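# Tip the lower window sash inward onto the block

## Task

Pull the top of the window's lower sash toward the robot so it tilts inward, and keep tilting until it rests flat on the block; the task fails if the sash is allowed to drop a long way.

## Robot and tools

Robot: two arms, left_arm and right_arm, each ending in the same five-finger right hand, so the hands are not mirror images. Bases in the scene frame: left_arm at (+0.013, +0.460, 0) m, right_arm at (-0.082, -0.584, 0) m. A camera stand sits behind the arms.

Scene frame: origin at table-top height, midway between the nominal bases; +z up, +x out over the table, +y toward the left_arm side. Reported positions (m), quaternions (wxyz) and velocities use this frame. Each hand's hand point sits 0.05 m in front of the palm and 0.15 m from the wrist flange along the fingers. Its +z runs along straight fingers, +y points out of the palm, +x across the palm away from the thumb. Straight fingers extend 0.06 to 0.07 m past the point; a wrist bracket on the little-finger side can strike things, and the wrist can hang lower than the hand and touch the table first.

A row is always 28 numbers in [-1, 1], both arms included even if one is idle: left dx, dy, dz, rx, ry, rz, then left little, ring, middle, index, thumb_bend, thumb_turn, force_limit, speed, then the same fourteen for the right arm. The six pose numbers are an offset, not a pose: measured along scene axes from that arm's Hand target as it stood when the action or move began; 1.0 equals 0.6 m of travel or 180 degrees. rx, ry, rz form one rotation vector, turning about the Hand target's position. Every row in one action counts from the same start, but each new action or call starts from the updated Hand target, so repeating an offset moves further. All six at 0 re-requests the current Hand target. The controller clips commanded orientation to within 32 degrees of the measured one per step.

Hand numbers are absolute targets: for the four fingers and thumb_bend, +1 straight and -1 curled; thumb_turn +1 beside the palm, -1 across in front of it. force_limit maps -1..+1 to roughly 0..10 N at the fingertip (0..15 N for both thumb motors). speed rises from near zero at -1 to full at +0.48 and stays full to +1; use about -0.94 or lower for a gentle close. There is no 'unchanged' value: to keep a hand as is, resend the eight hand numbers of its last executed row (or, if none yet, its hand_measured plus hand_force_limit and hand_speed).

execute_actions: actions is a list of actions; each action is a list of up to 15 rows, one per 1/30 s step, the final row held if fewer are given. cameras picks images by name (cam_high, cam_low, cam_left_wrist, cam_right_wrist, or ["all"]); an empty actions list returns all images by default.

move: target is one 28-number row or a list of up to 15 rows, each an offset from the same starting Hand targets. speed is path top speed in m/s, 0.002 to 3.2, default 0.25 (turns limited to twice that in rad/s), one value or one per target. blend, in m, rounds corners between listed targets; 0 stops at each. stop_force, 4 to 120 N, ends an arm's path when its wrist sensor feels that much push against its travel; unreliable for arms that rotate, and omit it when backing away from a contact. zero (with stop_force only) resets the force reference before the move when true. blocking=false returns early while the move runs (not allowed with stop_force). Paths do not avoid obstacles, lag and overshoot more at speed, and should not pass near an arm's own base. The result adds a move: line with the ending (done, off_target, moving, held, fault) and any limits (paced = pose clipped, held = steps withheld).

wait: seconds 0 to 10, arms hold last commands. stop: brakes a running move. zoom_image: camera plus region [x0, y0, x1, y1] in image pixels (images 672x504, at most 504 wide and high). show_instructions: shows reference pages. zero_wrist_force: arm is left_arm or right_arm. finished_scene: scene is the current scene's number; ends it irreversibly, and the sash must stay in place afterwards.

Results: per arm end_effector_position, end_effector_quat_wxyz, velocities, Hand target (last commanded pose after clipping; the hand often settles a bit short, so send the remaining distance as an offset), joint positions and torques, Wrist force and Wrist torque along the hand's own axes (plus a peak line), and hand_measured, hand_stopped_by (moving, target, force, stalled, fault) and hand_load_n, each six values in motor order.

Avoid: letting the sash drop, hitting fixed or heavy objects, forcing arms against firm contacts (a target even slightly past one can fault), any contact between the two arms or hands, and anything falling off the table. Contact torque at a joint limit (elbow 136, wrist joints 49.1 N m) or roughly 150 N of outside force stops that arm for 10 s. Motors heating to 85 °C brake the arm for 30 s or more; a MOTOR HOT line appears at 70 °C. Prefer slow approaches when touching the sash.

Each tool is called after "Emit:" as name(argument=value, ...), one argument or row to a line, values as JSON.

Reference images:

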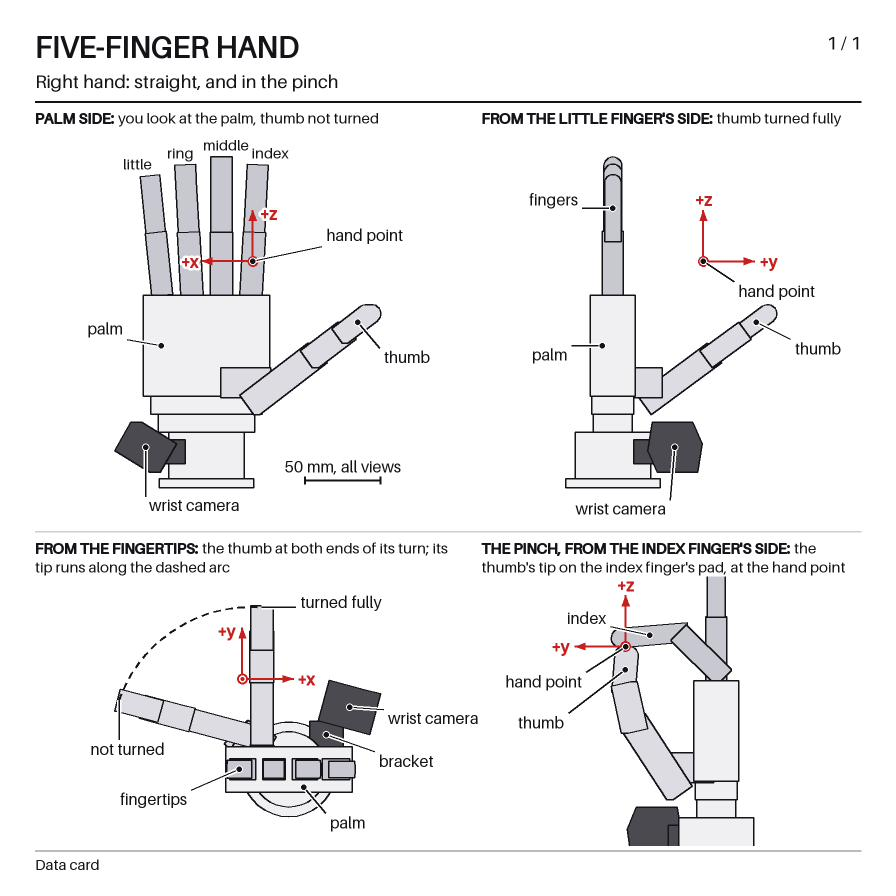

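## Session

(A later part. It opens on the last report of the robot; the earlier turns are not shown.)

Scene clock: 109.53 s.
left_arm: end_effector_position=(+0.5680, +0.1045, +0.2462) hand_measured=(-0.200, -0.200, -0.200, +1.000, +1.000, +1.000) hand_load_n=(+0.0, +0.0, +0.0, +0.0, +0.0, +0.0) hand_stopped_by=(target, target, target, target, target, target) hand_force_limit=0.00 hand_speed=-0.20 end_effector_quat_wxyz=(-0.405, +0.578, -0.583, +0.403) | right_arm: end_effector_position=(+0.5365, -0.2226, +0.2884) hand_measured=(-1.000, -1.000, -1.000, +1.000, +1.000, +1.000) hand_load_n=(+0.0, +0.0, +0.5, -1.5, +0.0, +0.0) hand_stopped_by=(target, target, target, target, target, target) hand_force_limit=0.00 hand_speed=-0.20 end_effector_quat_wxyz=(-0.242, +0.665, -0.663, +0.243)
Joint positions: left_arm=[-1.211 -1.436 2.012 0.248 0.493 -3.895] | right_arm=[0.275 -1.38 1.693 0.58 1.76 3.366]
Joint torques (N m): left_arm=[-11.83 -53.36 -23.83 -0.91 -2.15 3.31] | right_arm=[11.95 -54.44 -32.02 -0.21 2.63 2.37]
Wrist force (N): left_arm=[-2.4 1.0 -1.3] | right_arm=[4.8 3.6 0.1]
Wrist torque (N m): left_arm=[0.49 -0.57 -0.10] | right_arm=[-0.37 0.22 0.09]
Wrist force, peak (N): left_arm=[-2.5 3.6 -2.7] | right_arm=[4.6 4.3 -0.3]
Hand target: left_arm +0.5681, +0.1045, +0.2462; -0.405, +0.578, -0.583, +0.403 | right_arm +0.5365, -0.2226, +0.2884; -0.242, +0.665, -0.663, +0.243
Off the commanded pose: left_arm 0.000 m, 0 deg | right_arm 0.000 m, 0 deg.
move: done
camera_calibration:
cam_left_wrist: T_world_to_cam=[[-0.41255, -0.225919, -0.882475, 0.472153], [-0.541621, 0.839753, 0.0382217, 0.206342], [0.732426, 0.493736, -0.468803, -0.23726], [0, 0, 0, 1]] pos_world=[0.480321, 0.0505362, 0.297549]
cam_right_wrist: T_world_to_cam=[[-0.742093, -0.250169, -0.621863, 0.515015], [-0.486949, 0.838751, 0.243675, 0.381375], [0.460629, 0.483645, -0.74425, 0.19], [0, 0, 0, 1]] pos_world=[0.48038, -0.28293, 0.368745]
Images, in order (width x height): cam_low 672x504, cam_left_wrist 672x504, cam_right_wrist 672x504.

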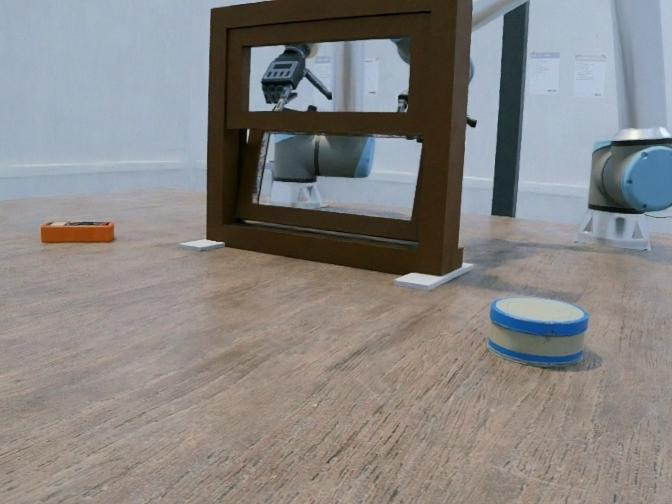

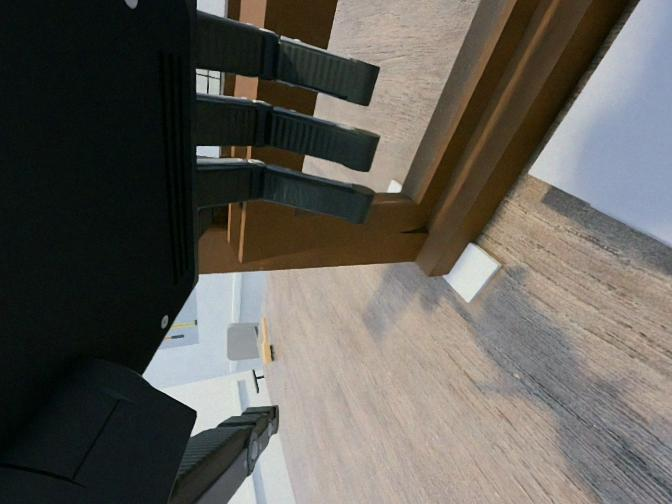

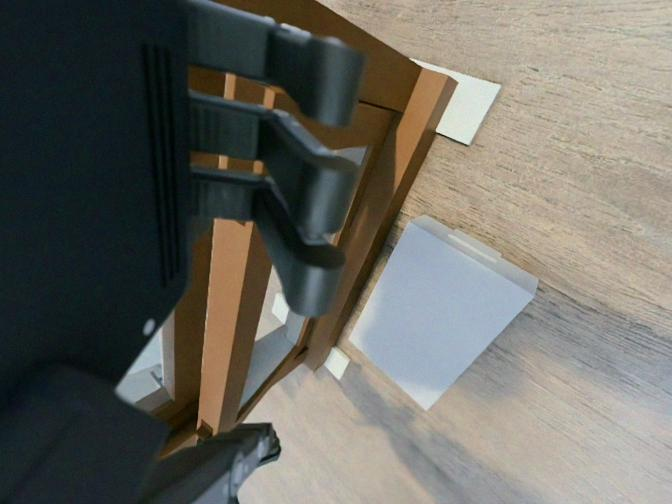

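Emit:
zoom_image(
  camera="cam_left_wrist",
  region=[190, 0, 490, 300],
)

Scaled by 1.680.

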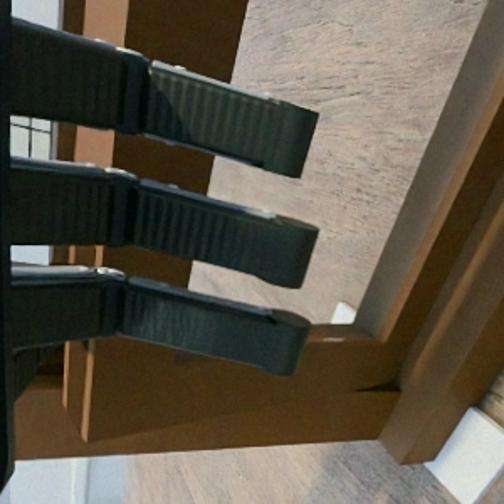

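Emit:
move(
  target=[0,0,0,0,0,0,0.2,0.2,0.2,1,1,1,0,-0.7,0,0,0,0,0,0,-1,-1,-1,1,1,1,0,-0.2],
  speed=0.05,
  cameras=["cam_right_wrist","cam_left_wrist"],
)

Emit:
zoom_image(
  camera="cam_left_wrist",
  region=[190, 0, 490, 300],
)

Scene clock: 110.97 s.
left_arm: end_effector_position=(+0.5681, +0.1045, +0.2462) hand_measured=(+0.200, +0.200, +0.200, +1.000, +1.000, +1.000) hand_load_n=(+0.0, +0.0, +0.0, +0.5, +0.0, -0.5) hand_stopped_by=(target, target, target, target, target, target) hand_force_limit=0.00 hand_speed=-0.70 end_effector_quat_wxyz=(-0.405, +0.578, -0.583, +0.403) | right_arm: end_effector_position=(+0.5365, -0.2226, +0.2884) hand_measured=(-1.000, -1.000, -1.000, +1.000, +1.000, +1.000) hand_load_n=(+0.0, +0.5, +0.5, -1.5, +0.0, +0.0) hand_stopped_by=(target, target, target, target, target, target) hand_force_limit=0.00 hand_speed=-0.20 end_effector_quat_wxyz=(-0.242, +0.665, -0.663, +0.243)
Joint positions: left_arm=[-1.211 -1.436 2.012 0.247 0.493 -3.894] | right_arm=[0.275 -1.38 1.693 0.58 1.76 3.366]
Joint torques (N m): left_arm=[-11.83 -52.65 -23.62 -1.29 -2.66 3.76] | right_arm=[10.4 -54.19 -33.13 0.25 2.65 2.38]
Wrist force (N): left_arm=[-2.4 1.7 -1.1] | right_arm=[4.7 4.0 -0.1]
Wrist torque (N m): left_arm=[0.60 -0.55 -0.08] | right_arm=[-0.31 0.25 0.09]
Wrist force, peak (N): left_arm=[-2.7 1.1 -1.6] | right_arm=[4.8 4.0 0.0]
Hand target: left_arm +0.5681, +0.1045, +0.2462; -0.405, +0.578, -0.583, +0.403 | right_arm +0.5365, -0.2226, +0.2884; -0.242, +0.665, -0.663, +0.243
Off the commanded pose: left_arm 0.000 m, 0 deg | right_arm 0.000 m, 0 deg.
move: done
camera_calibration:
cam_left_wrist: T_world_to_cam=[[-0.412239, -0.225873, -0.882633, 0.471959], [-0.541544, 0.839812, 0.0380167, 0.206366], [0.732659, 0.493657, -0.468524, -0.237498], [0, 0, 0, 1]] pos_world=[0.480321, 0.0505364, 0.297448]
cam_right_wrist: T_world_to_cam=[[-0.742093, -0.250169, -0.621863, 0.515015], [-0.486949, 0.838751, 0.243675, 0.381375], [0.460629, 0.483645, -0.74425, 0.19], [0, 0, 0, 1]] pos_world=[0.48038, -0.28293, 0.368745]
Images, in order (width x height): cam_left_wrist 672x504, cam_right_wrist 672x504.

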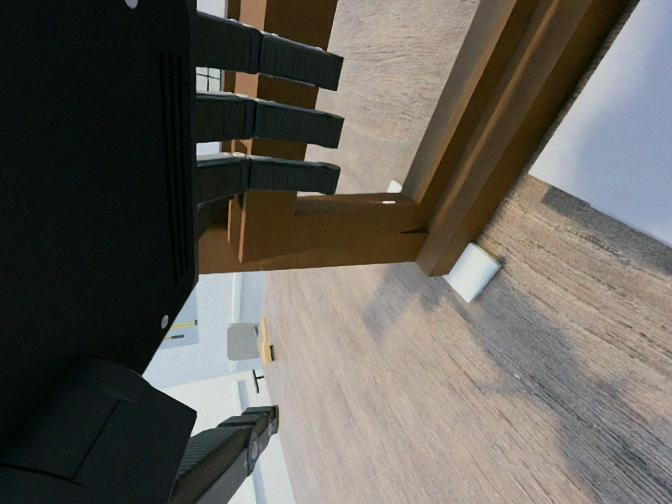

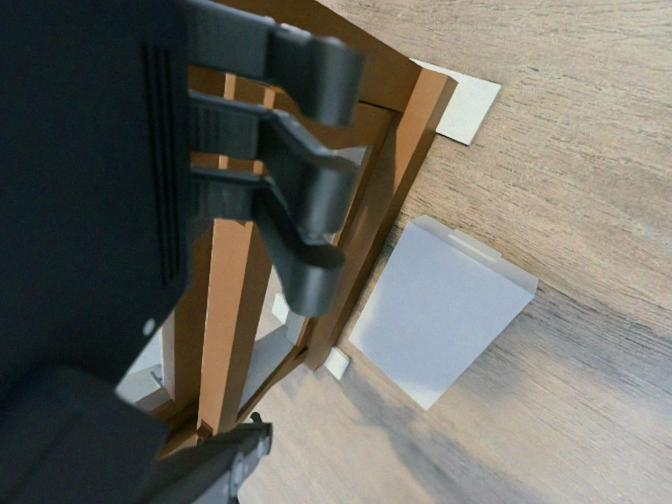

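Scaled by 1.680.

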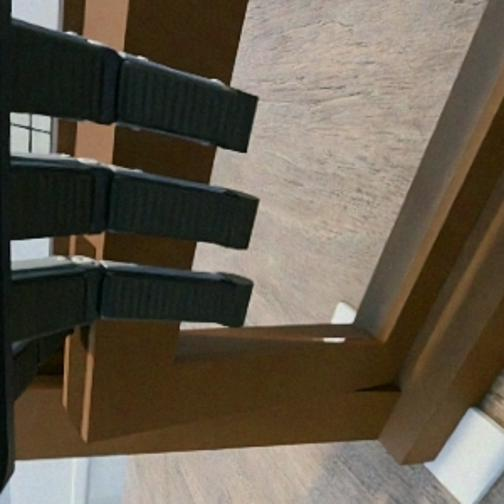

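Emit:
move(
  target=[0,0,0,0,0,0,0.35,0.35,0.35,1,1,1,0,-0.8,0,0,0,0,0,0,-1,-1,-1,1,1,1,0,-0.2],
  speed=0.05,
  cameras=["cam_right_wrist","cam_left_wrist"],
)

Emit:
zoom_image(
  camera="cam_left_wrist",
  region=[190, 0, 490, 300],
)

Scene clock: 111.87 s.
left_arm: end_effector_position=(+0.5681, +0.1045, +0.2462) hand_measured=(+0.350, +0.350, +0.350, +1.000, +1.000, +1.000) hand_load_n=(-0.5, +0.0, +0.0, +0.5, +0.0, -0.5) hand_stopped_by=(target, target, target, target, target, target) hand_force_limit=0.00 hand_speed=-0.80 end_effector_quat_wxyz=(-0.405, +0.578, -0.583, +0.403) | right_arm: end_effector_position=(+0.5365, -0.2226, +0.2884) hand_measured=(-1.000, -1.000, -1.000, +1.000, +1.000, +1.000) hand_load_n=(+0.0, +0.0, +0.0, -1.5, +0.0, +0.0) hand_stopped_by=(target, target, target, target, target, target) hand_force_limit=0.00 hand_speed=-0.20 end_effector_quat_wxyz=(-0.242, +0.665, -0.663, +0.243)
Joint positions: left_arm=[-1.211 -1.436 2.012 0.247 0.493 -3.894] | right_arm=[0.275 -1.38 1.693 0.58 1.76 3.366]
Joint torques (N m): left_arm=[-10.62 -53.84 -25.35 -0.78 -2.01 3.65] | right_arm=[8.72 -52.78 -33.17 0.48 2.53 2.37]
Wrist force (N): left_arm=[-2.2 0.7 -1.2] | right_arm=[4.6 3.9 -0.1]
Wrist torque (N m): left_arm=[0.46 -0.58 -0.10] | right_arm=[-0.31 0.26 0.08]
Wrist force, peak (N): left_arm=[-2.8 1.0 -1.2] | right_arm=[4.7 4.0 0.1]
Hand target: left_arm +0.5681, +0.1045, +0.2462; -0.405, +0.578, -0.583, +0.403 | right_arm +0.5365, -0.2226, +0.2884; -0.242, +0.665, -0.663, +0.243
Off the commanded pose: left_arm 0.000 m, 0 deg | right_arm 0.000 m, 0 deg.
move: done
camera_calibration:
cam_left_wrist: T_world_to_cam=[[-0.412239, -0.225873, -0.882633, 0.471959], [-0.541544, 0.839812, 0.0380167, 0.206366], [0.732659, 0.493657, -0.468524, -0.237498], [0, 0, 0, 1]] pos_world=[0.480321, 0.0505364, 0.297448]
cam_right_wrist: T_world_to_cam=[[-0.742093, -0.250169, -0.621863, 0.515015], [-0.486949, 0.838751, 0.243675, 0.381375], [0.460629, 0.483645, -0.74425, 0.19], [0, 0, 0, 1]] pos_world=[0.48038, -0.28293, 0.368745]
Images, in order (width x height): cam_left_wrist 672x504, cam_right_wrist 672x504.

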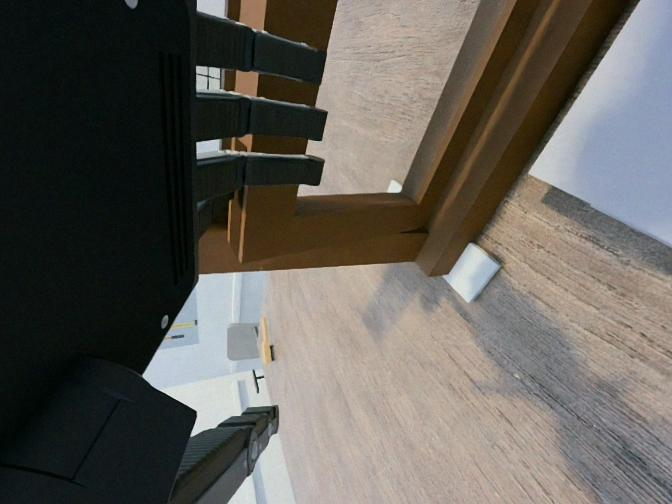

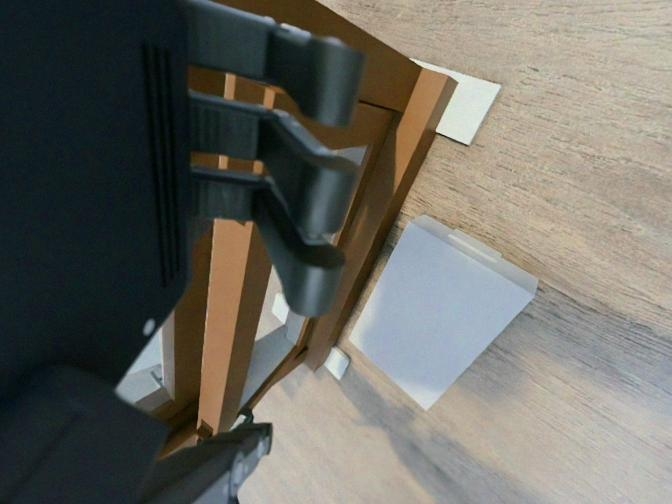

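Scaled by 1.680.

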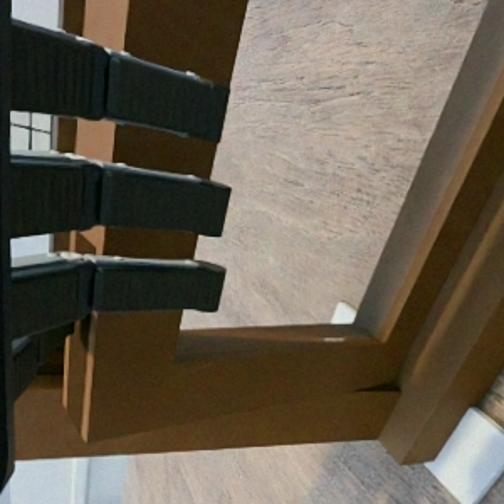

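Emit:
move(
  target=[
    [0,0,0,0,0,0,0.35,0.35,0.35,1,1,1,0,-0.8,0,-0.03,0,0,0,0,-1,-1,-1,1,1,1,0,-0.2],
    [0,0,0,0,0,0,0.35,0.35,0.35,1,1,1,0,-0.8,0,-0.03,0.06,0,0,0,-1,-1,-1,1,1,1,0,-0.2],
  ],
  speed=0.03,
  cameras=["cam_right_wrist","cam_left_wrist","cam_low"],
)

Emit:
zoom_image(
  camera="cam_left_wrist",
  region=[190, 0, 490, 300],
)

Scene clock: 114.93 s.
left_arm: end_effector_position=(+0.5681, +0.1045, +0.2462) hand_measured=(+0.350, +0.350, +0.350, +1.000, +1.000, +1.000) hand_load_n=(+0.0, +0.0, +0.0, +0.5, +0.0, -0.5) hand_stopped_by=(target, target, target, target, target, target) hand_force_limit=0.00 hand_speed=-0.80 end_effector_quat_wxyz=(-0.405, +0.578, -0.583, +0.403) | right_arm: end_effector_position=(+0.5365, -0.2406, +0.3241) hand_measured=(-1.000, -1.000, -1.000, +1.000, +1.000, +1.000) hand_load_n=(+0.0, +0.0, +0.0, +0.0, +0.0, -0.5) hand_stopped_by=(target, target, target, target, target, target) hand_force_limit=0.00 hand_speed=-0.20 end_effector_quat_wxyz=(-0.242, +0.665, -0.663, +0.243)
Joint positions: left_arm=[-1.211 -1.436 2.012 0.247 0.493 -3.894] | right_arm=[0.244 -1.414 1.667 0.635 1.741 3.342]
Joint torques (N m): left_arm=[-6.86 -53.98 -26.79 -0.44 -0.62 3.77] | right_arm=[-15.04 -56.1 -44.55 5.51 -2.72 -2.49]
Wrist force (N): left_arm=[-2.2 2.1 -2.9] | right_arm=[0.4 2.1 0.8]
Wrist torque (N m): left_arm=[0.49 -0.55 -0.08] | right_arm=[-0.35 0.02 0.13]
Wrist force, peak (N): left_arm=[-2.7 2.4 -3.4] | right_arm=[4.9 3.6 0.1]
Hand target: left_arm +0.5681, +0.1045, +0.2462; -0.405, +0.578, -0.583, +0.403 | right_arm +0.5365, -0.2406, +0.3244; -0.242, +0.665, -0.663, +0.243
Off the commanded pose: left_arm 0.000 m, 0 deg | right_arm 0.000 m, 0 deg.
move: done
camera_calibration:
cam_left_wrist: T_world_to_cam=[[-0.412239, -0.225873, -0.882633, 0.471959], [-0.541544, 0.839812, 0.0380167, 0.206366], [0.732659, 0.493657, -0.468524, -0.237498], [0, 0, 0, 1]] pos_world=[0.480321, 0.0505364, 0.297448]
cam_right_wrist: T_world_to_cam=[[-0.742093, -0.250169, -0.621863, 0.532712], [-0.486949, 0.838751, 0.243675, 0.387773], [0.460629, 0.483645, -0.74425, 0.225275], [0, 0, 0, 1]] pos_world=[0.48038, -0.30093, 0.404445]
Images, in order (width x height): cam_low 672x504, cam_left_wrist 672x504, cam_right_wrist 672x504.

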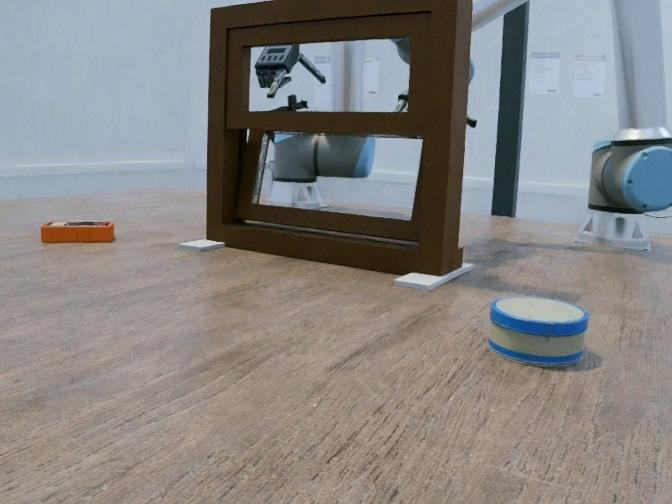

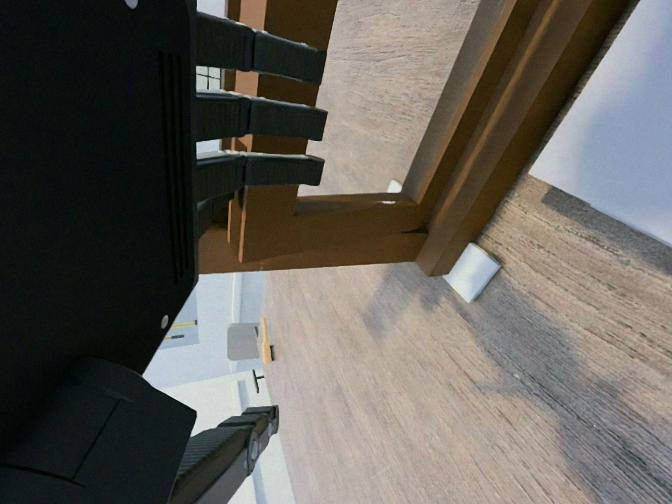

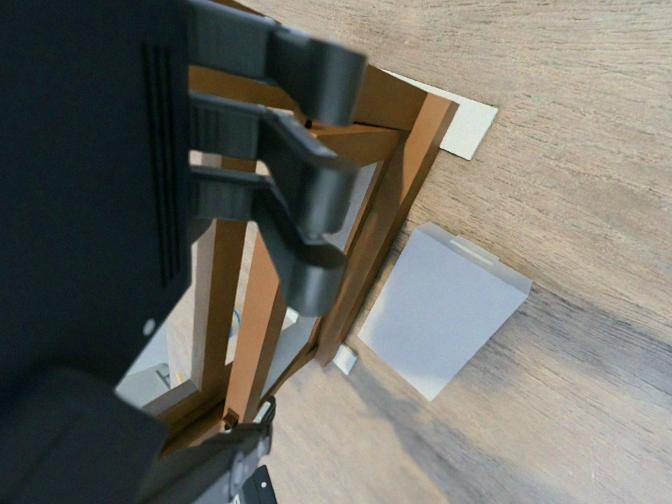

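Scaled by 1.680.

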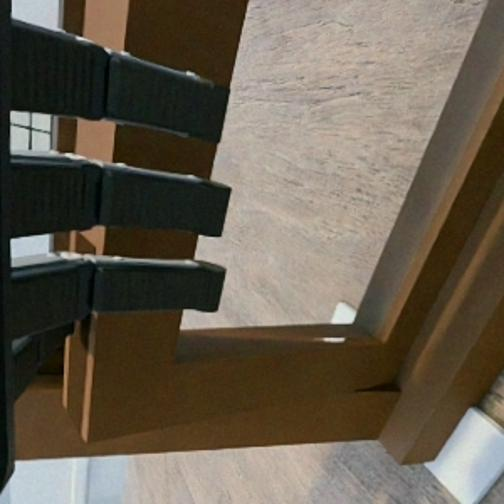

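Emit:
move(
  target=[
    [0,0,0,0,0,0,0.35,0.35,0.35,1,1,1,0,-0.8,-0.135,0.02,0.02,0,0,0,-1,-1,-1,1,1,1,0,-0.2],
    [0,0,0,0,0,0,0.35,0.35,0.35,1,1,1,0,-0.8,-0.16,0.045,-0.09,0,0,0,1,1,1,1,1,1,0,-0.2],
  ],
  speed=0.08,
  cameras=["cam_right_wrist","cam_left_wrist","cam_low"],
)

Emit:
zoom_image(
  camera="cam_right_wrist",
  region=[180, 50, 480, 350],
)

Scene clock: 119.97 s.
left_arm: end_effector_position=(+0.5681, +0.1045, +0.2462) hand_measured=(+0.350, +0.350, +0.350, +1.000, +1.000, +1.000) hand_load_n=(+0.0, +0.0, +0.0, +0.0, +0.0, -0.5) hand_stopped_by=(target, target, target, target, target, target) hand_force_limit=0.00 hand_speed=-0.80 end_effector_quat_wxyz=(-0.405, +0.578, -0.583, +0.403) | right_arm: end_effector_position=(+0.4405, -0.2136, +0.2704) hand_measured=(+1.000, +1.000, +1.000, +1.000, +1.000, +1.000) hand_load_n=(+0.0, +0.0, +0.0, +0.0, +0.0, +0.0) hand_stopped_by=(target, target, target, target, target, target) hand_force_limit=0.00 hand_speed=-0.20 end_effector_quat_wxyz=(-0.242, +0.665, -0.663, +0.243)
Joint positions: left_arm=[-1.211 -1.436 2.012 0.247 0.493 -3.894] | right_arm=[0.35 -1.486 1.85 0.54 1.807 3.426]
Joint torques (N m): left_arm=[2.1 -54.12 -30.36 -0.07 1.55 3.51] | right_arm=[11.62 -32.21 -30.06 -1.21 4.03 2.31]
Wrist force (N): left_arm=[-2.2 2.6 -3.5] | right_arm=[0.5 2.4 1.2]
Wrist torque (N m): left_arm=[0.59 -0.53 -0.08] | right_arm=[-0.31 0.01 -0.19]
Wrist force, peak (N): left_arm=[-2.2 2.4 -3.7] | right_arm=[0.9 3.0 1.5]
Hand target: left_arm +0.5681, +0.1045, +0.2462; -0.405, +0.578, -0.583, +0.403 | right_arm +0.4405, -0.2136, +0.2704; -0.242, +0.665, -0.663, +0.243
Off the commanded pose: left_arm 0.000 m, 0 deg | right_arm 0.000 m, 0 deg.
move: done
camera_calibration:
cam_left_wrist: T_world_to_cam=[[-0.412239, -0.225873, -0.882633, 0.471959], [-0.541544, 0.839812, 0.0380167, 0.206366], [0.732659, 0.493657, -0.468524, -0.237498], [0, 0, 0, 1]] pos_world=[0.480321, 0.0505364, 0.297448]
cam_right_wrist: T_world_to_cam=[[-0.742093, -0.250169, -0.621863, 0.434832], [-0.486949, 0.838751, 0.243675, 0.331465], [0.460629, 0.483645, -0.74425, 0.216471], [0, 0, 0, 1]] pos_world=[0.38438, -0.27393, 0.350745]
Images, in order (width x height): cam_low 672x504, cam_left_wrist 672x504, cam_right_wrist 672x504.

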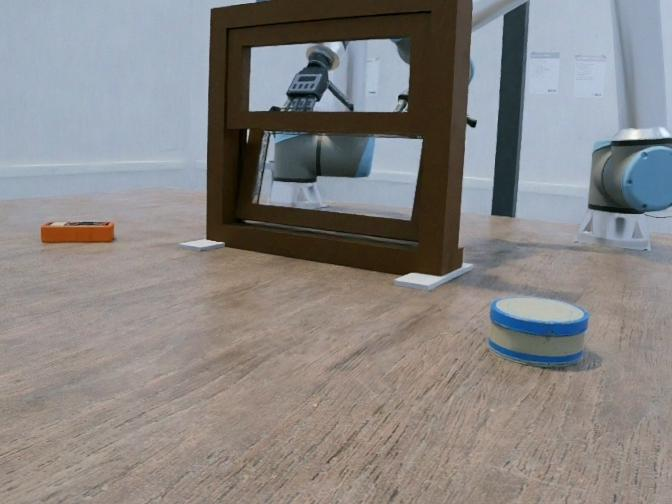

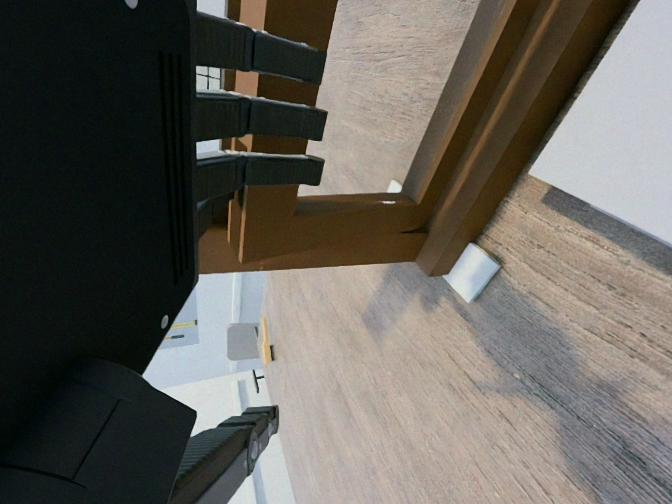

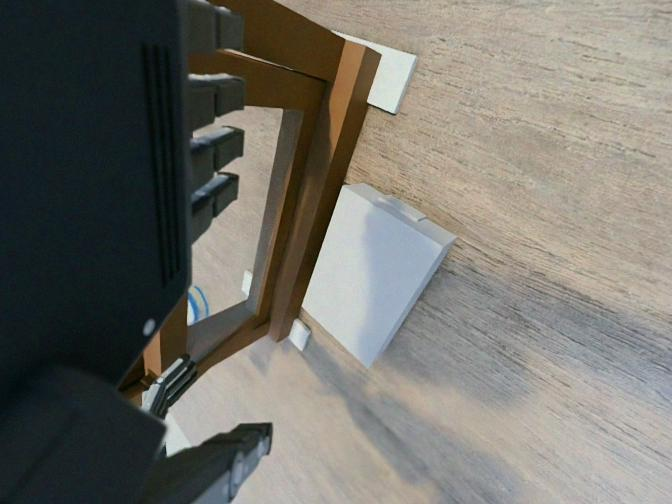

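Scaled by 1.680.

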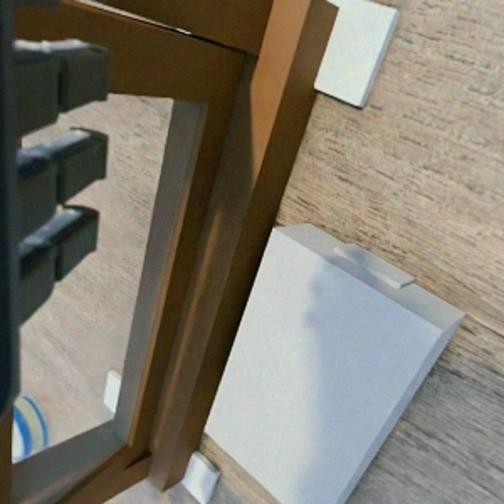

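Emit:
move(
  target=[
    [0,0,0,0,0,0,0.35,0.35,0.35,1,1,1,0,-0.8,0.05,0.0,-0.027,0,0,0,1,1,1,1,1,1,0,-0.2],
    [0,0,0,0,0,0,0.35,0.35,0.35,1,1,1,0,-0.8,0.16,0.0,-0.027,0,0,0,1,1,1,1,1,1,0,-0.2],
  ],
  speed=0.03,
  stop_force=5,
  cameras=["cam_right_wrist","cam_left_wrist","cam_low"],
)

Emit:
zoom_image(
  camera="cam_right_wrist",
  region=[180, 0, 480, 300],
)

Scene clock: 125.20 s.
left_arm: end_effector_position=(+0.5681, +0.1045, +0.2462) hand_measured=(+0.350, +0.350, +0.350, +1.000, +1.000, +1.000) hand_load_n=(+0.0, +0.0, +0.0, +0.0, +0.0, -0.5) hand_stopped_by=(target, target, target, target, target, target) hand_force_limit=0.00 hand_speed=-0.80 end_effector_quat_wxyz=(-0.405, +0.578, -0.583, +0.403) | right_arm: end_effector_position=(+0.5365, -0.2136, +0.2542) hand_measured=(+1.000, +1.000, +1.000, +1.000, +1.000, +1.000) hand_load_n=(+0.0, +0.0, -1.5, +0.0, +0.0, -0.5) hand_stopped_by=(target, target, target, target, target, target) hand_force_limit=0.00 hand_speed=-0.20 end_effector_quat_wxyz=(-0.242, +0.665, -0.663, +0.243)
Joint positions: left_arm=[-1.211 -1.436 2.012 0.247 0.493 -3.894] | right_arm=[0.29 -1.353 1.723 0.524 1.769 3.378]
Joint torques (N m): left_arm=[4.83 -53.89 -33.09 0.98 -0.48 3.47] | right_arm=[-14.93 -41.16 -43.4 4.92 -2.93 -2.68]
Wrist force (N): left_arm=[2.5 2.1 -1.4] | right_arm=[0.8 3.2 -0.6]
Wrist torque (N m): left_arm=[0.33 -0.32 0.17] | right_arm=[-0.31 0.09 0.18]
Wrist force, peak (N): left_arm=[-2.5 2.3 -3.6] | right_arm=[0.8 5.4 -2.8]
Hand target: left_arm +0.5681, +0.1045, +0.2462; -0.405, +0.578, -0.583, +0.403 | right_arm +0.5365, -0.2136, +0.2542; -0.242, +0.665, -0.663, +0.243
Off the commanded pose: left_arm 0.000 m, 0 deg | right_arm 0.000 m, 0 deg.
move: done
camera_calibration:
cam_left_wrist: T_world_to_cam=[[-0.412304, -0.225917, -0.882591, 0.47198], [-0.541542, 0.839814, 0.0380149, 0.206365], [0.732624, 0.493634, -0.468602, -0.237457], [0, 0, 0, 1]] pos_world=[0.480321, 0.0505365, 0.297448]
cam_right_wrist: T_world_to_cam=[[-0.742123, -0.250117, -0.621848, 0.496022], [-0.486903, 0.838766, 0.243713, 0.382129], [0.460628, 0.483645, -0.744251, 0.160194], [0, 0, 0, 1]] pos_world=[0.480379, -0.27393, 0.334545]
Images, in order (width x height): cam_low 672x504, cam_left_wrist 672x504, cam_right_wrist 672x504.

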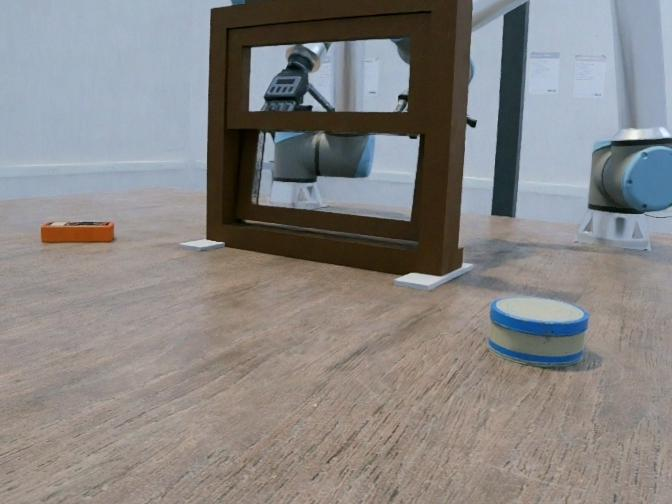

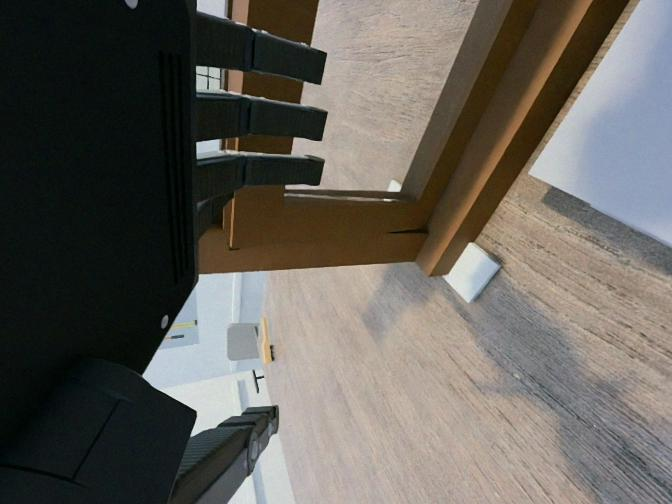

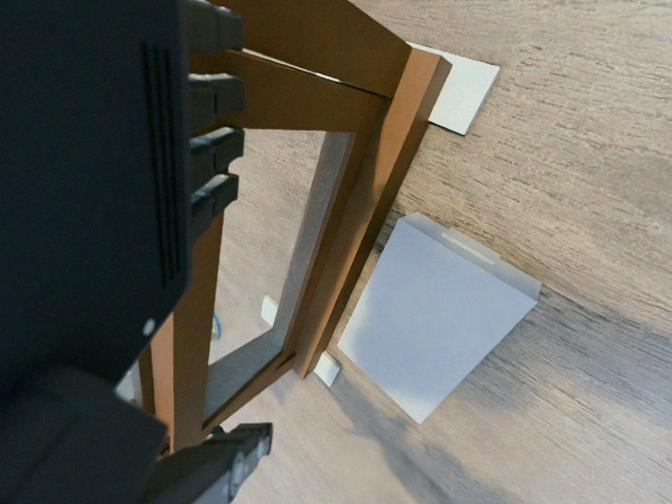

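Scaled by 1.680.

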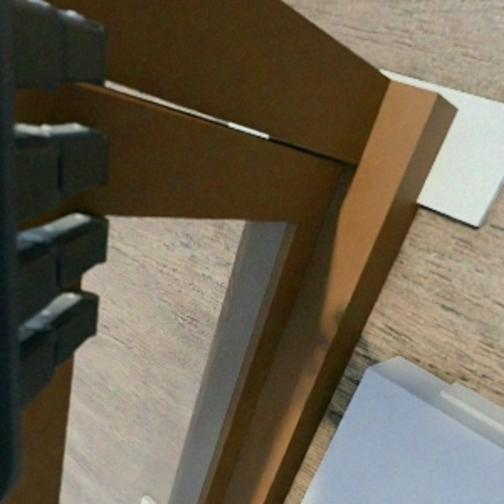

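Emit:
move(
  target=[0,0,0,0,0,0,0.35,0.35,0.35,1,1,1,0,-0.8,-0.035,0,0.0,0,0,0,1,1,1,1,1,1,0,-0.2],
  speed=0.03,
  cameras=["cam_right_wrist","cam_left_wrist","cam_low"],
)

Emit:
zoom_image(
  camera="cam_left_wrist",
  region=[190, 0, 490, 300],
)

Scene clock: 127.27 s.
left_arm: end_effector_position=(+0.5681, +0.1045, +0.2462) hand_measured=(+0.350, +0.350, +0.350, +1.000, +1.000, +1.000) hand_load_n=(-0.5, +0.0, +0.0, -0.5, +0.0, -0.5) hand_stopped_by=(target, target, target, target, target, target) hand_force_limit=0.00 hand_speed=-0.80 end_effector_quat_wxyz=(-0.405, +0.578, -0.583, +0.403) | right_arm: end_effector_position=(+0.5157, -0.2136, +0.2542) hand_measured=(+1.000, +1.000, +1.000, +1.000, +1.000, +1.000) hand_load_n=(+0.0, +0.0, +0.0, +0.0, +0.0, -0.5) hand_stopped_by=(target, target, target, target, target, target) hand_force_limit=0.00 hand_speed=-0.20 end_effector_quat_wxyz=(-0.242, +0.665, -0.663, +0.243)
Joint positions: left_arm=[-1.211 -1.436 2.012 0.247 0.493 -3.894] | right_arm=[0.301 -1.38 1.756 0.519 1.777 3.387]
Joint torques (N m): left_arm=[7.42 -54.31 -35.01 1.08 -3.17 3.31] | right_arm=[10.69 -56.69 -27.25 -1.55 4.25 2.32]
Wrist force (N): left_arm=[2.4 3.3 -2.9] | right_arm=[0.6 2.3 1.3]
Wrist torque (N m): left_arm=[0.50 -0.34 0.19] | right_arm=[-0.33 0.01 -0.17]
Wrist force, peak (N): left_arm=[2.3 3.5 -3.3] | right_arm=[0.9 3.6 -0.5]
Hand target: left_arm +0.5681, +0.1045, +0.2462; -0.405, +0.578, -0.583, +0.403 | right_arm +0.5155, -0.2136, +0.2542; -0.242, +0.665, -0.663, +0.243
Off the commanded pose: left_arm 0.000 m, 0 deg | right_arm 0.000 m, 0 deg.
move: done
camera_calibration:
cam_left_wrist: T_world_to_cam=[[-0.412239, -0.225873, -0.882633, 0.471959], [-0.541544, 0.839812, 0.0380167, 0.206366], [0.732659, 0.493657, -0.468524, -0.237498], [0, 0, 0, 1]] pos_world=[0.480321, 0.0505364, 0.297448]
cam_right_wrist: T_world_to_cam=[[-0.742123, -0.250117, -0.621848, 0.480586], [-0.486903, 0.838766, 0.243713, 0.372001], [0.460628, 0.483645, -0.744251, 0.169775], [0, 0, 0, 1]] pos_world=[0.459579, -0.27393, 0.334545]
Images, in order (width x height): cam_low 672x504, cam_left_wrist 672x504, cam_right_wrist 672x504.

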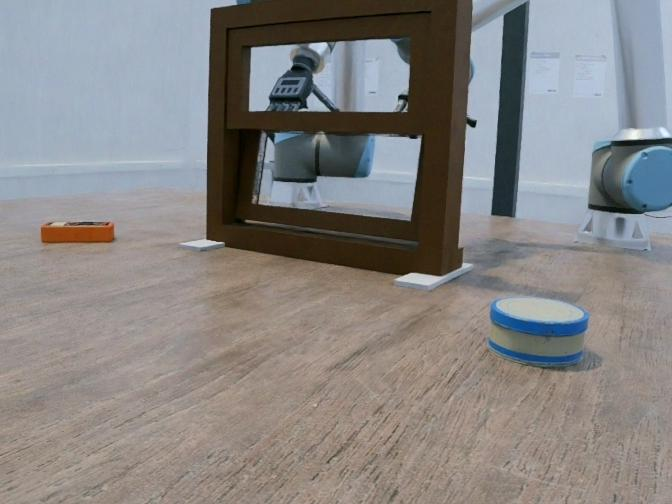

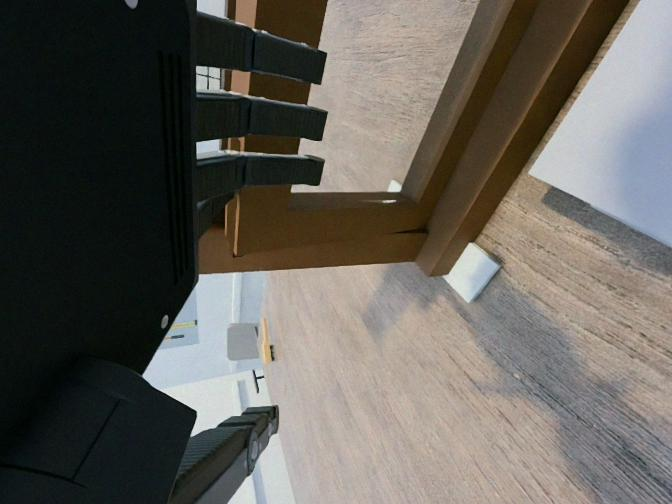

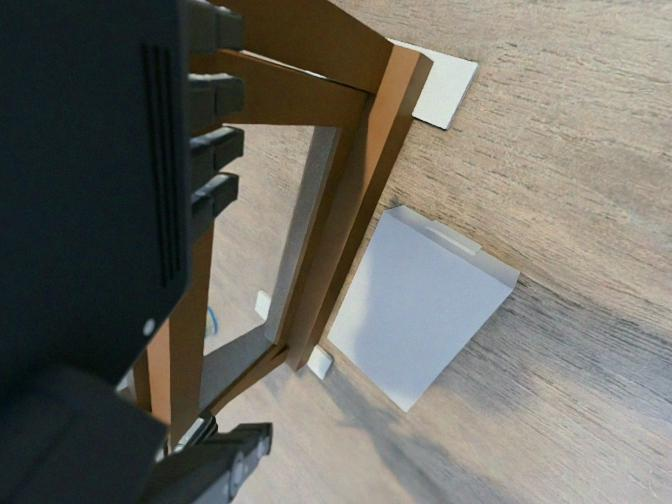

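Scaled by 1.680.

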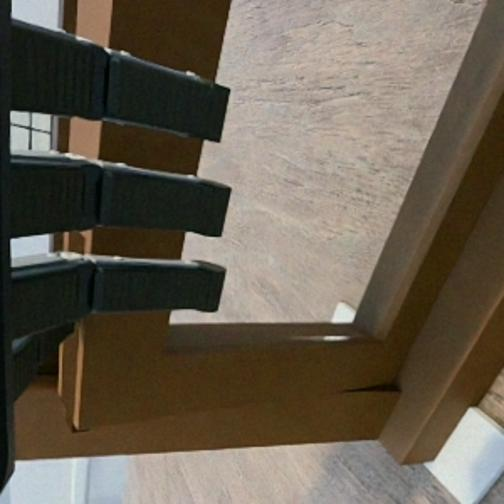

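Emit:
move(
  target=[
    [-0.02,0,0,0,0,0,0.35,0.35,0.35,1,1,1,0,-0.8,0,0,0.0,0,0,0,1,1,1,1,1,1,0,-0.2],
    [-0.02,0,0.05,0,0,0,0.35,0.35,0.35,1,1,1,0,-0.8,0,0,0.0,0,0,0,1,1,1,1,1,1,0,-0.2],
  ],
  speed=0.03,
  cameras=["cam_right_wrist","cam_left_wrist","cam_low"],
)

Emit:
zoom_image(
  camera="cam_left_wrist",
  region=[190, 0, 490, 300],
)

Scene clock: 130.70 s.
left_arm: end_effector_position=(+0.5561, +0.1045, +0.2760) hand_measured=(+0.350, +0.350, +0.350, +1.000, +1.000, +1.000) hand_load_n=(+0.0, +0.0, +0.0, +0.0, +0.0, +0.0) hand_stopped_by=(target, target, target, target, target, target) hand_force_limit=0.00 hand_speed=-0.80 end_effector_quat_wxyz=(-0.405, +0.578, -0.583, +0.403) | right_arm: end_effector_position=(+0.5155, -0.2136, +0.2542) hand_measured=(+1.000, +1.000, +1.000, +1.000, +1.000, +1.000) hand_load_n=(+0.0, +0.0, -2.0, +0.0, +0.0, +0.0) hand_stopped_by=(target, target, target, target, target, target) hand_force_limit=0.00 hand_speed=-0.20 end_effector_quat_wxyz=(-0.242, +0.665, -0.663, +0.243)
Joint positions: left_arm=[-1.235 -1.47 1.996 0.331 0.477 -3.933] | right_arm=[0.301 -1.38 1.757 0.519 1.777 3.388]
Joint torques (N m): left_arm=[-8.16 -48.95 -39.4 5.32 -4.09 -3.38] | right_arm=[6.83 -55.32 -35.18 -1.37 4.33 2.27]
Wrist force (N): left_arm=[2.6 3.2 -1.6] | right_arm=[0.5 3.8 -0.1]
Wrist torque (N m): left_arm=[0.52 -0.30 0.34] | right_arm=[-0.32 0.01 -0.14]
Wrist force, peak (N): left_arm=[2.4 3.1 -3.5] | right_arm=[0.5 4.0 0.0]
Hand target: left_arm +0.5561, +0.1045, +0.2762; -0.405, +0.578, -0.583, +0.403 | right_arm +0.5155, -0.2136, +0.2542; -0.242, +0.665, -0.663, +0.243
Off the commanded pose: left_arm 0.000 m, 0 deg | right_arm 0.000 m, 0 deg.
move: done
camera_calibration:
cam_left_wrist: T_world_to_cam=[[-0.412239, -0.225873, -0.882633, 0.493315], [-0.541544, 0.839812, 0.0380167, 0.198735], [0.732659, 0.493657, -0.468524, -0.214744], [0, 0, 0, 1]] pos_world=[0.468321, 0.0505364, 0.327248]
cam_right_wrist: T_world_to_cam=[[-0.742123, -0.250117, -0.621848, 0.480375], [-0.486903, 0.838766, 0.243713, 0.371928], [0.460628, 0.483645, -0.744251, 0.169793], [0, 0, 0, 1]] pos_world=[0.459379, -0.27393, 0.334445]
Images, in order (width x height): cam_low 672x504, cam_left_wrist 672x504, cam_right_wrist 672x504.

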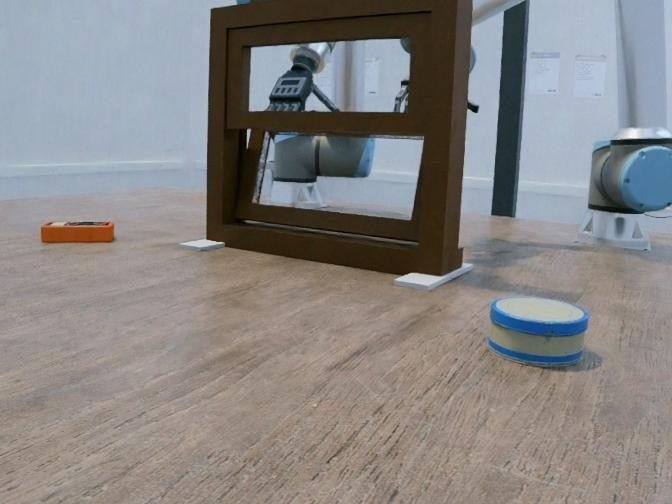

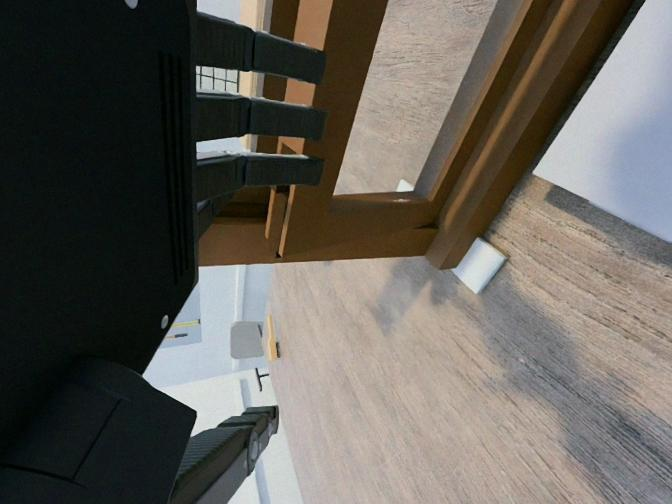

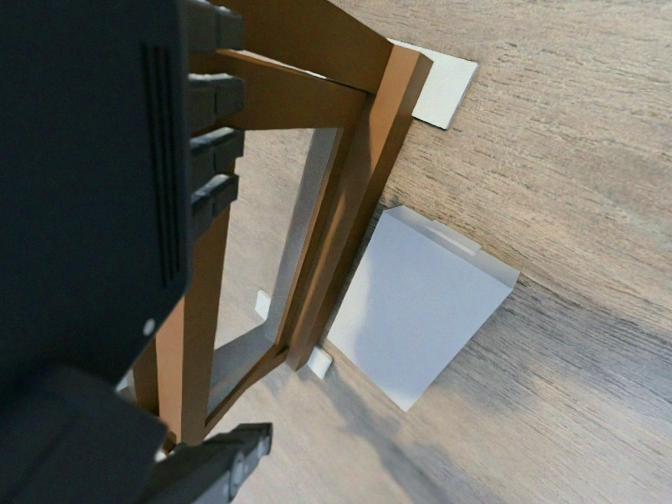

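Scaled by 1.680.

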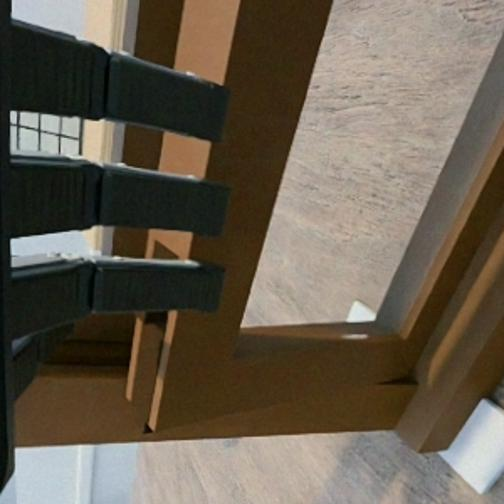

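Emit:
move(
  target=[
    [-0.15,0.05,0.1,0,0,0,0.35,0.35,0.35,1,1,1,0,-0.8,0,0,0.0,0,0,0,1,1,1,1,1,1,0,-0.2],
  ],
  speed=0.1,
  cameras=["cam_right_wrist","cam_left_wrist","cam_low"],
)

Emit:
zoom_image(
  camera="cam_right_wrist",
  region=[180, 0, 480, 300],
)

Scene clock: 133.37 s.
left_arm: end_effector_position=(+0.4661, +0.1345, +0.3362) hand_measured=(+0.350, +0.350, +0.350, +1.000, +1.000, +1.000) hand_load_n=(+0.0, +0.0, +0.0, +0.0, +0.0, -0.5) hand_stopped_by=(target, target, target, target, target, target) hand_force_limit=0.00 hand_speed=-0.80 end_effector_quat_wxyz=(-0.405, +0.578, -0.583, +0.403) end_effector_velocity=(+0.000, +0.000, +0.000) end_effector_angular_velocity=(-0.002, +0.000, +0.001) | right_arm: end_effector_position=(+0.5155, -0.2136, +0.2542) hand_measured=(+1.000, +1.000, +1.000, +1.000, +1.000, +1.000) hand_load_n=(+0.0, +0.0, -1.5, +0.0, +0.0, +0.0) hand_stopped_by=(target, target, target, target, target, target) hand_force_limit=0.00 hand_speed=-0.20 end_effector_quat_wxyz=(-0.242, +0.665, -0.663, +0.243)
Joint positions: left_arm=[-1.426 -1.588 2.074 0.734 0.378 -4.331] | right_arm=[0.301 -1.38 1.757 0.519 1.777 3.388]
Joint velocities: left_arm=[-0.001 0.001 0 0.001 0 -0.005] | right_arm=[within noise]
Joint torques (N m): left_arm=[-7.79 -19.96 -22.8 5.76 -4.3 -4.61] | right_arm=[-3.6 -53.24 -40.98 -1.41 4.41 2.33]
Wrist force (N): left_arm=[2.5 2.6 -1.3] | right_arm=[0.7 3.8 -0.3]
Wrist torque (N m): left_arm=[0.43 -0.31 0.31] | right_arm=[-0.30 0.00 -0.13]
Wrist force, peak (N): left_arm=[2.2 3.4 -1.8] | right_arm=[0.7 4.0 0.0]
Hand target: left_arm +0.4661, +0.1345, +0.3362; -0.405, +0.578, -0.583, +0.403 | right_arm +0.5155, -0.2136, +0.2542; -0.242, +0.665, -0.663, +0.243
Off the commanded pose: left_arm 0.000 m, 0 deg | right_arm 0.000 m, 0 deg.
move: done
camera_calibration:
cam_left_wrist: T_world_to_cam=[[-0.412212, -0.225884, -0.882642, 0.516118], [-0.541453, 0.839875, 0.0379304, 0.122506], [0.732741, 0.493545, -0.468512, -0.135436], [0, 0, 0, 1]] pos_world=[0.378321, 0.0805367, 0.387448]
cam_right_wrist: T_world_to_cam=[[-0.742123, -0.250117, -0.621848, 0.480438], [-0.486903, 0.838766, 0.243713, 0.371904], [0.460628, 0.483645, -0.744251, 0.169867], [0, 0, 0, 1]] pos_world=[0.459379, -0.27393, 0.334545]
Images, in order (width x height): cam_low 672x504, cam_left_wrist 672x504, cam_right_wrist 672x504.

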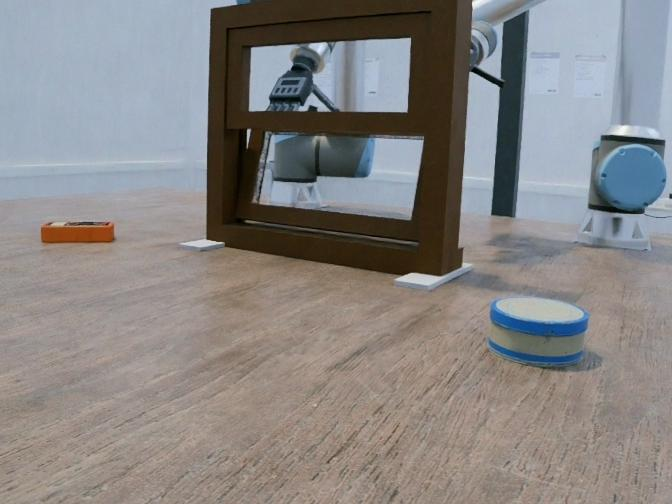

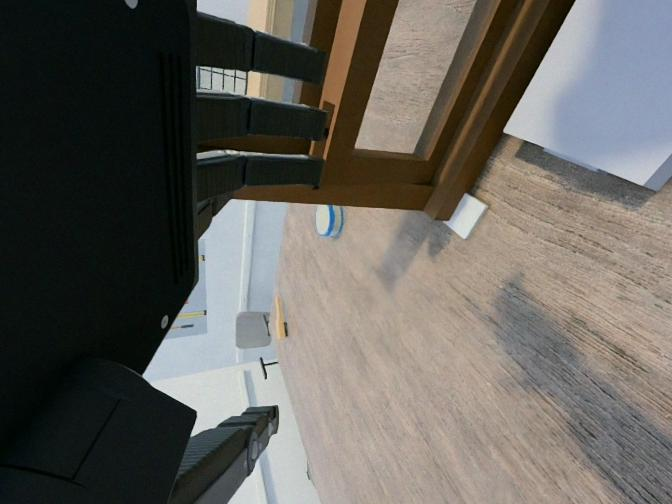

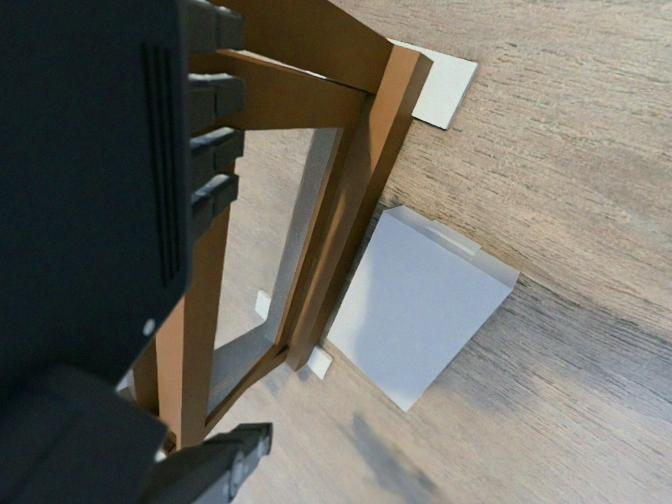

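Scaled by 1.680.

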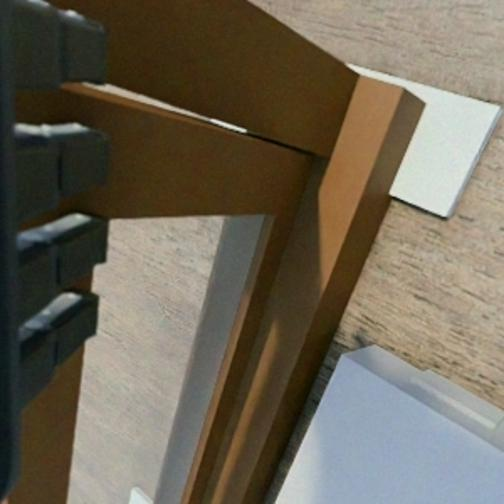

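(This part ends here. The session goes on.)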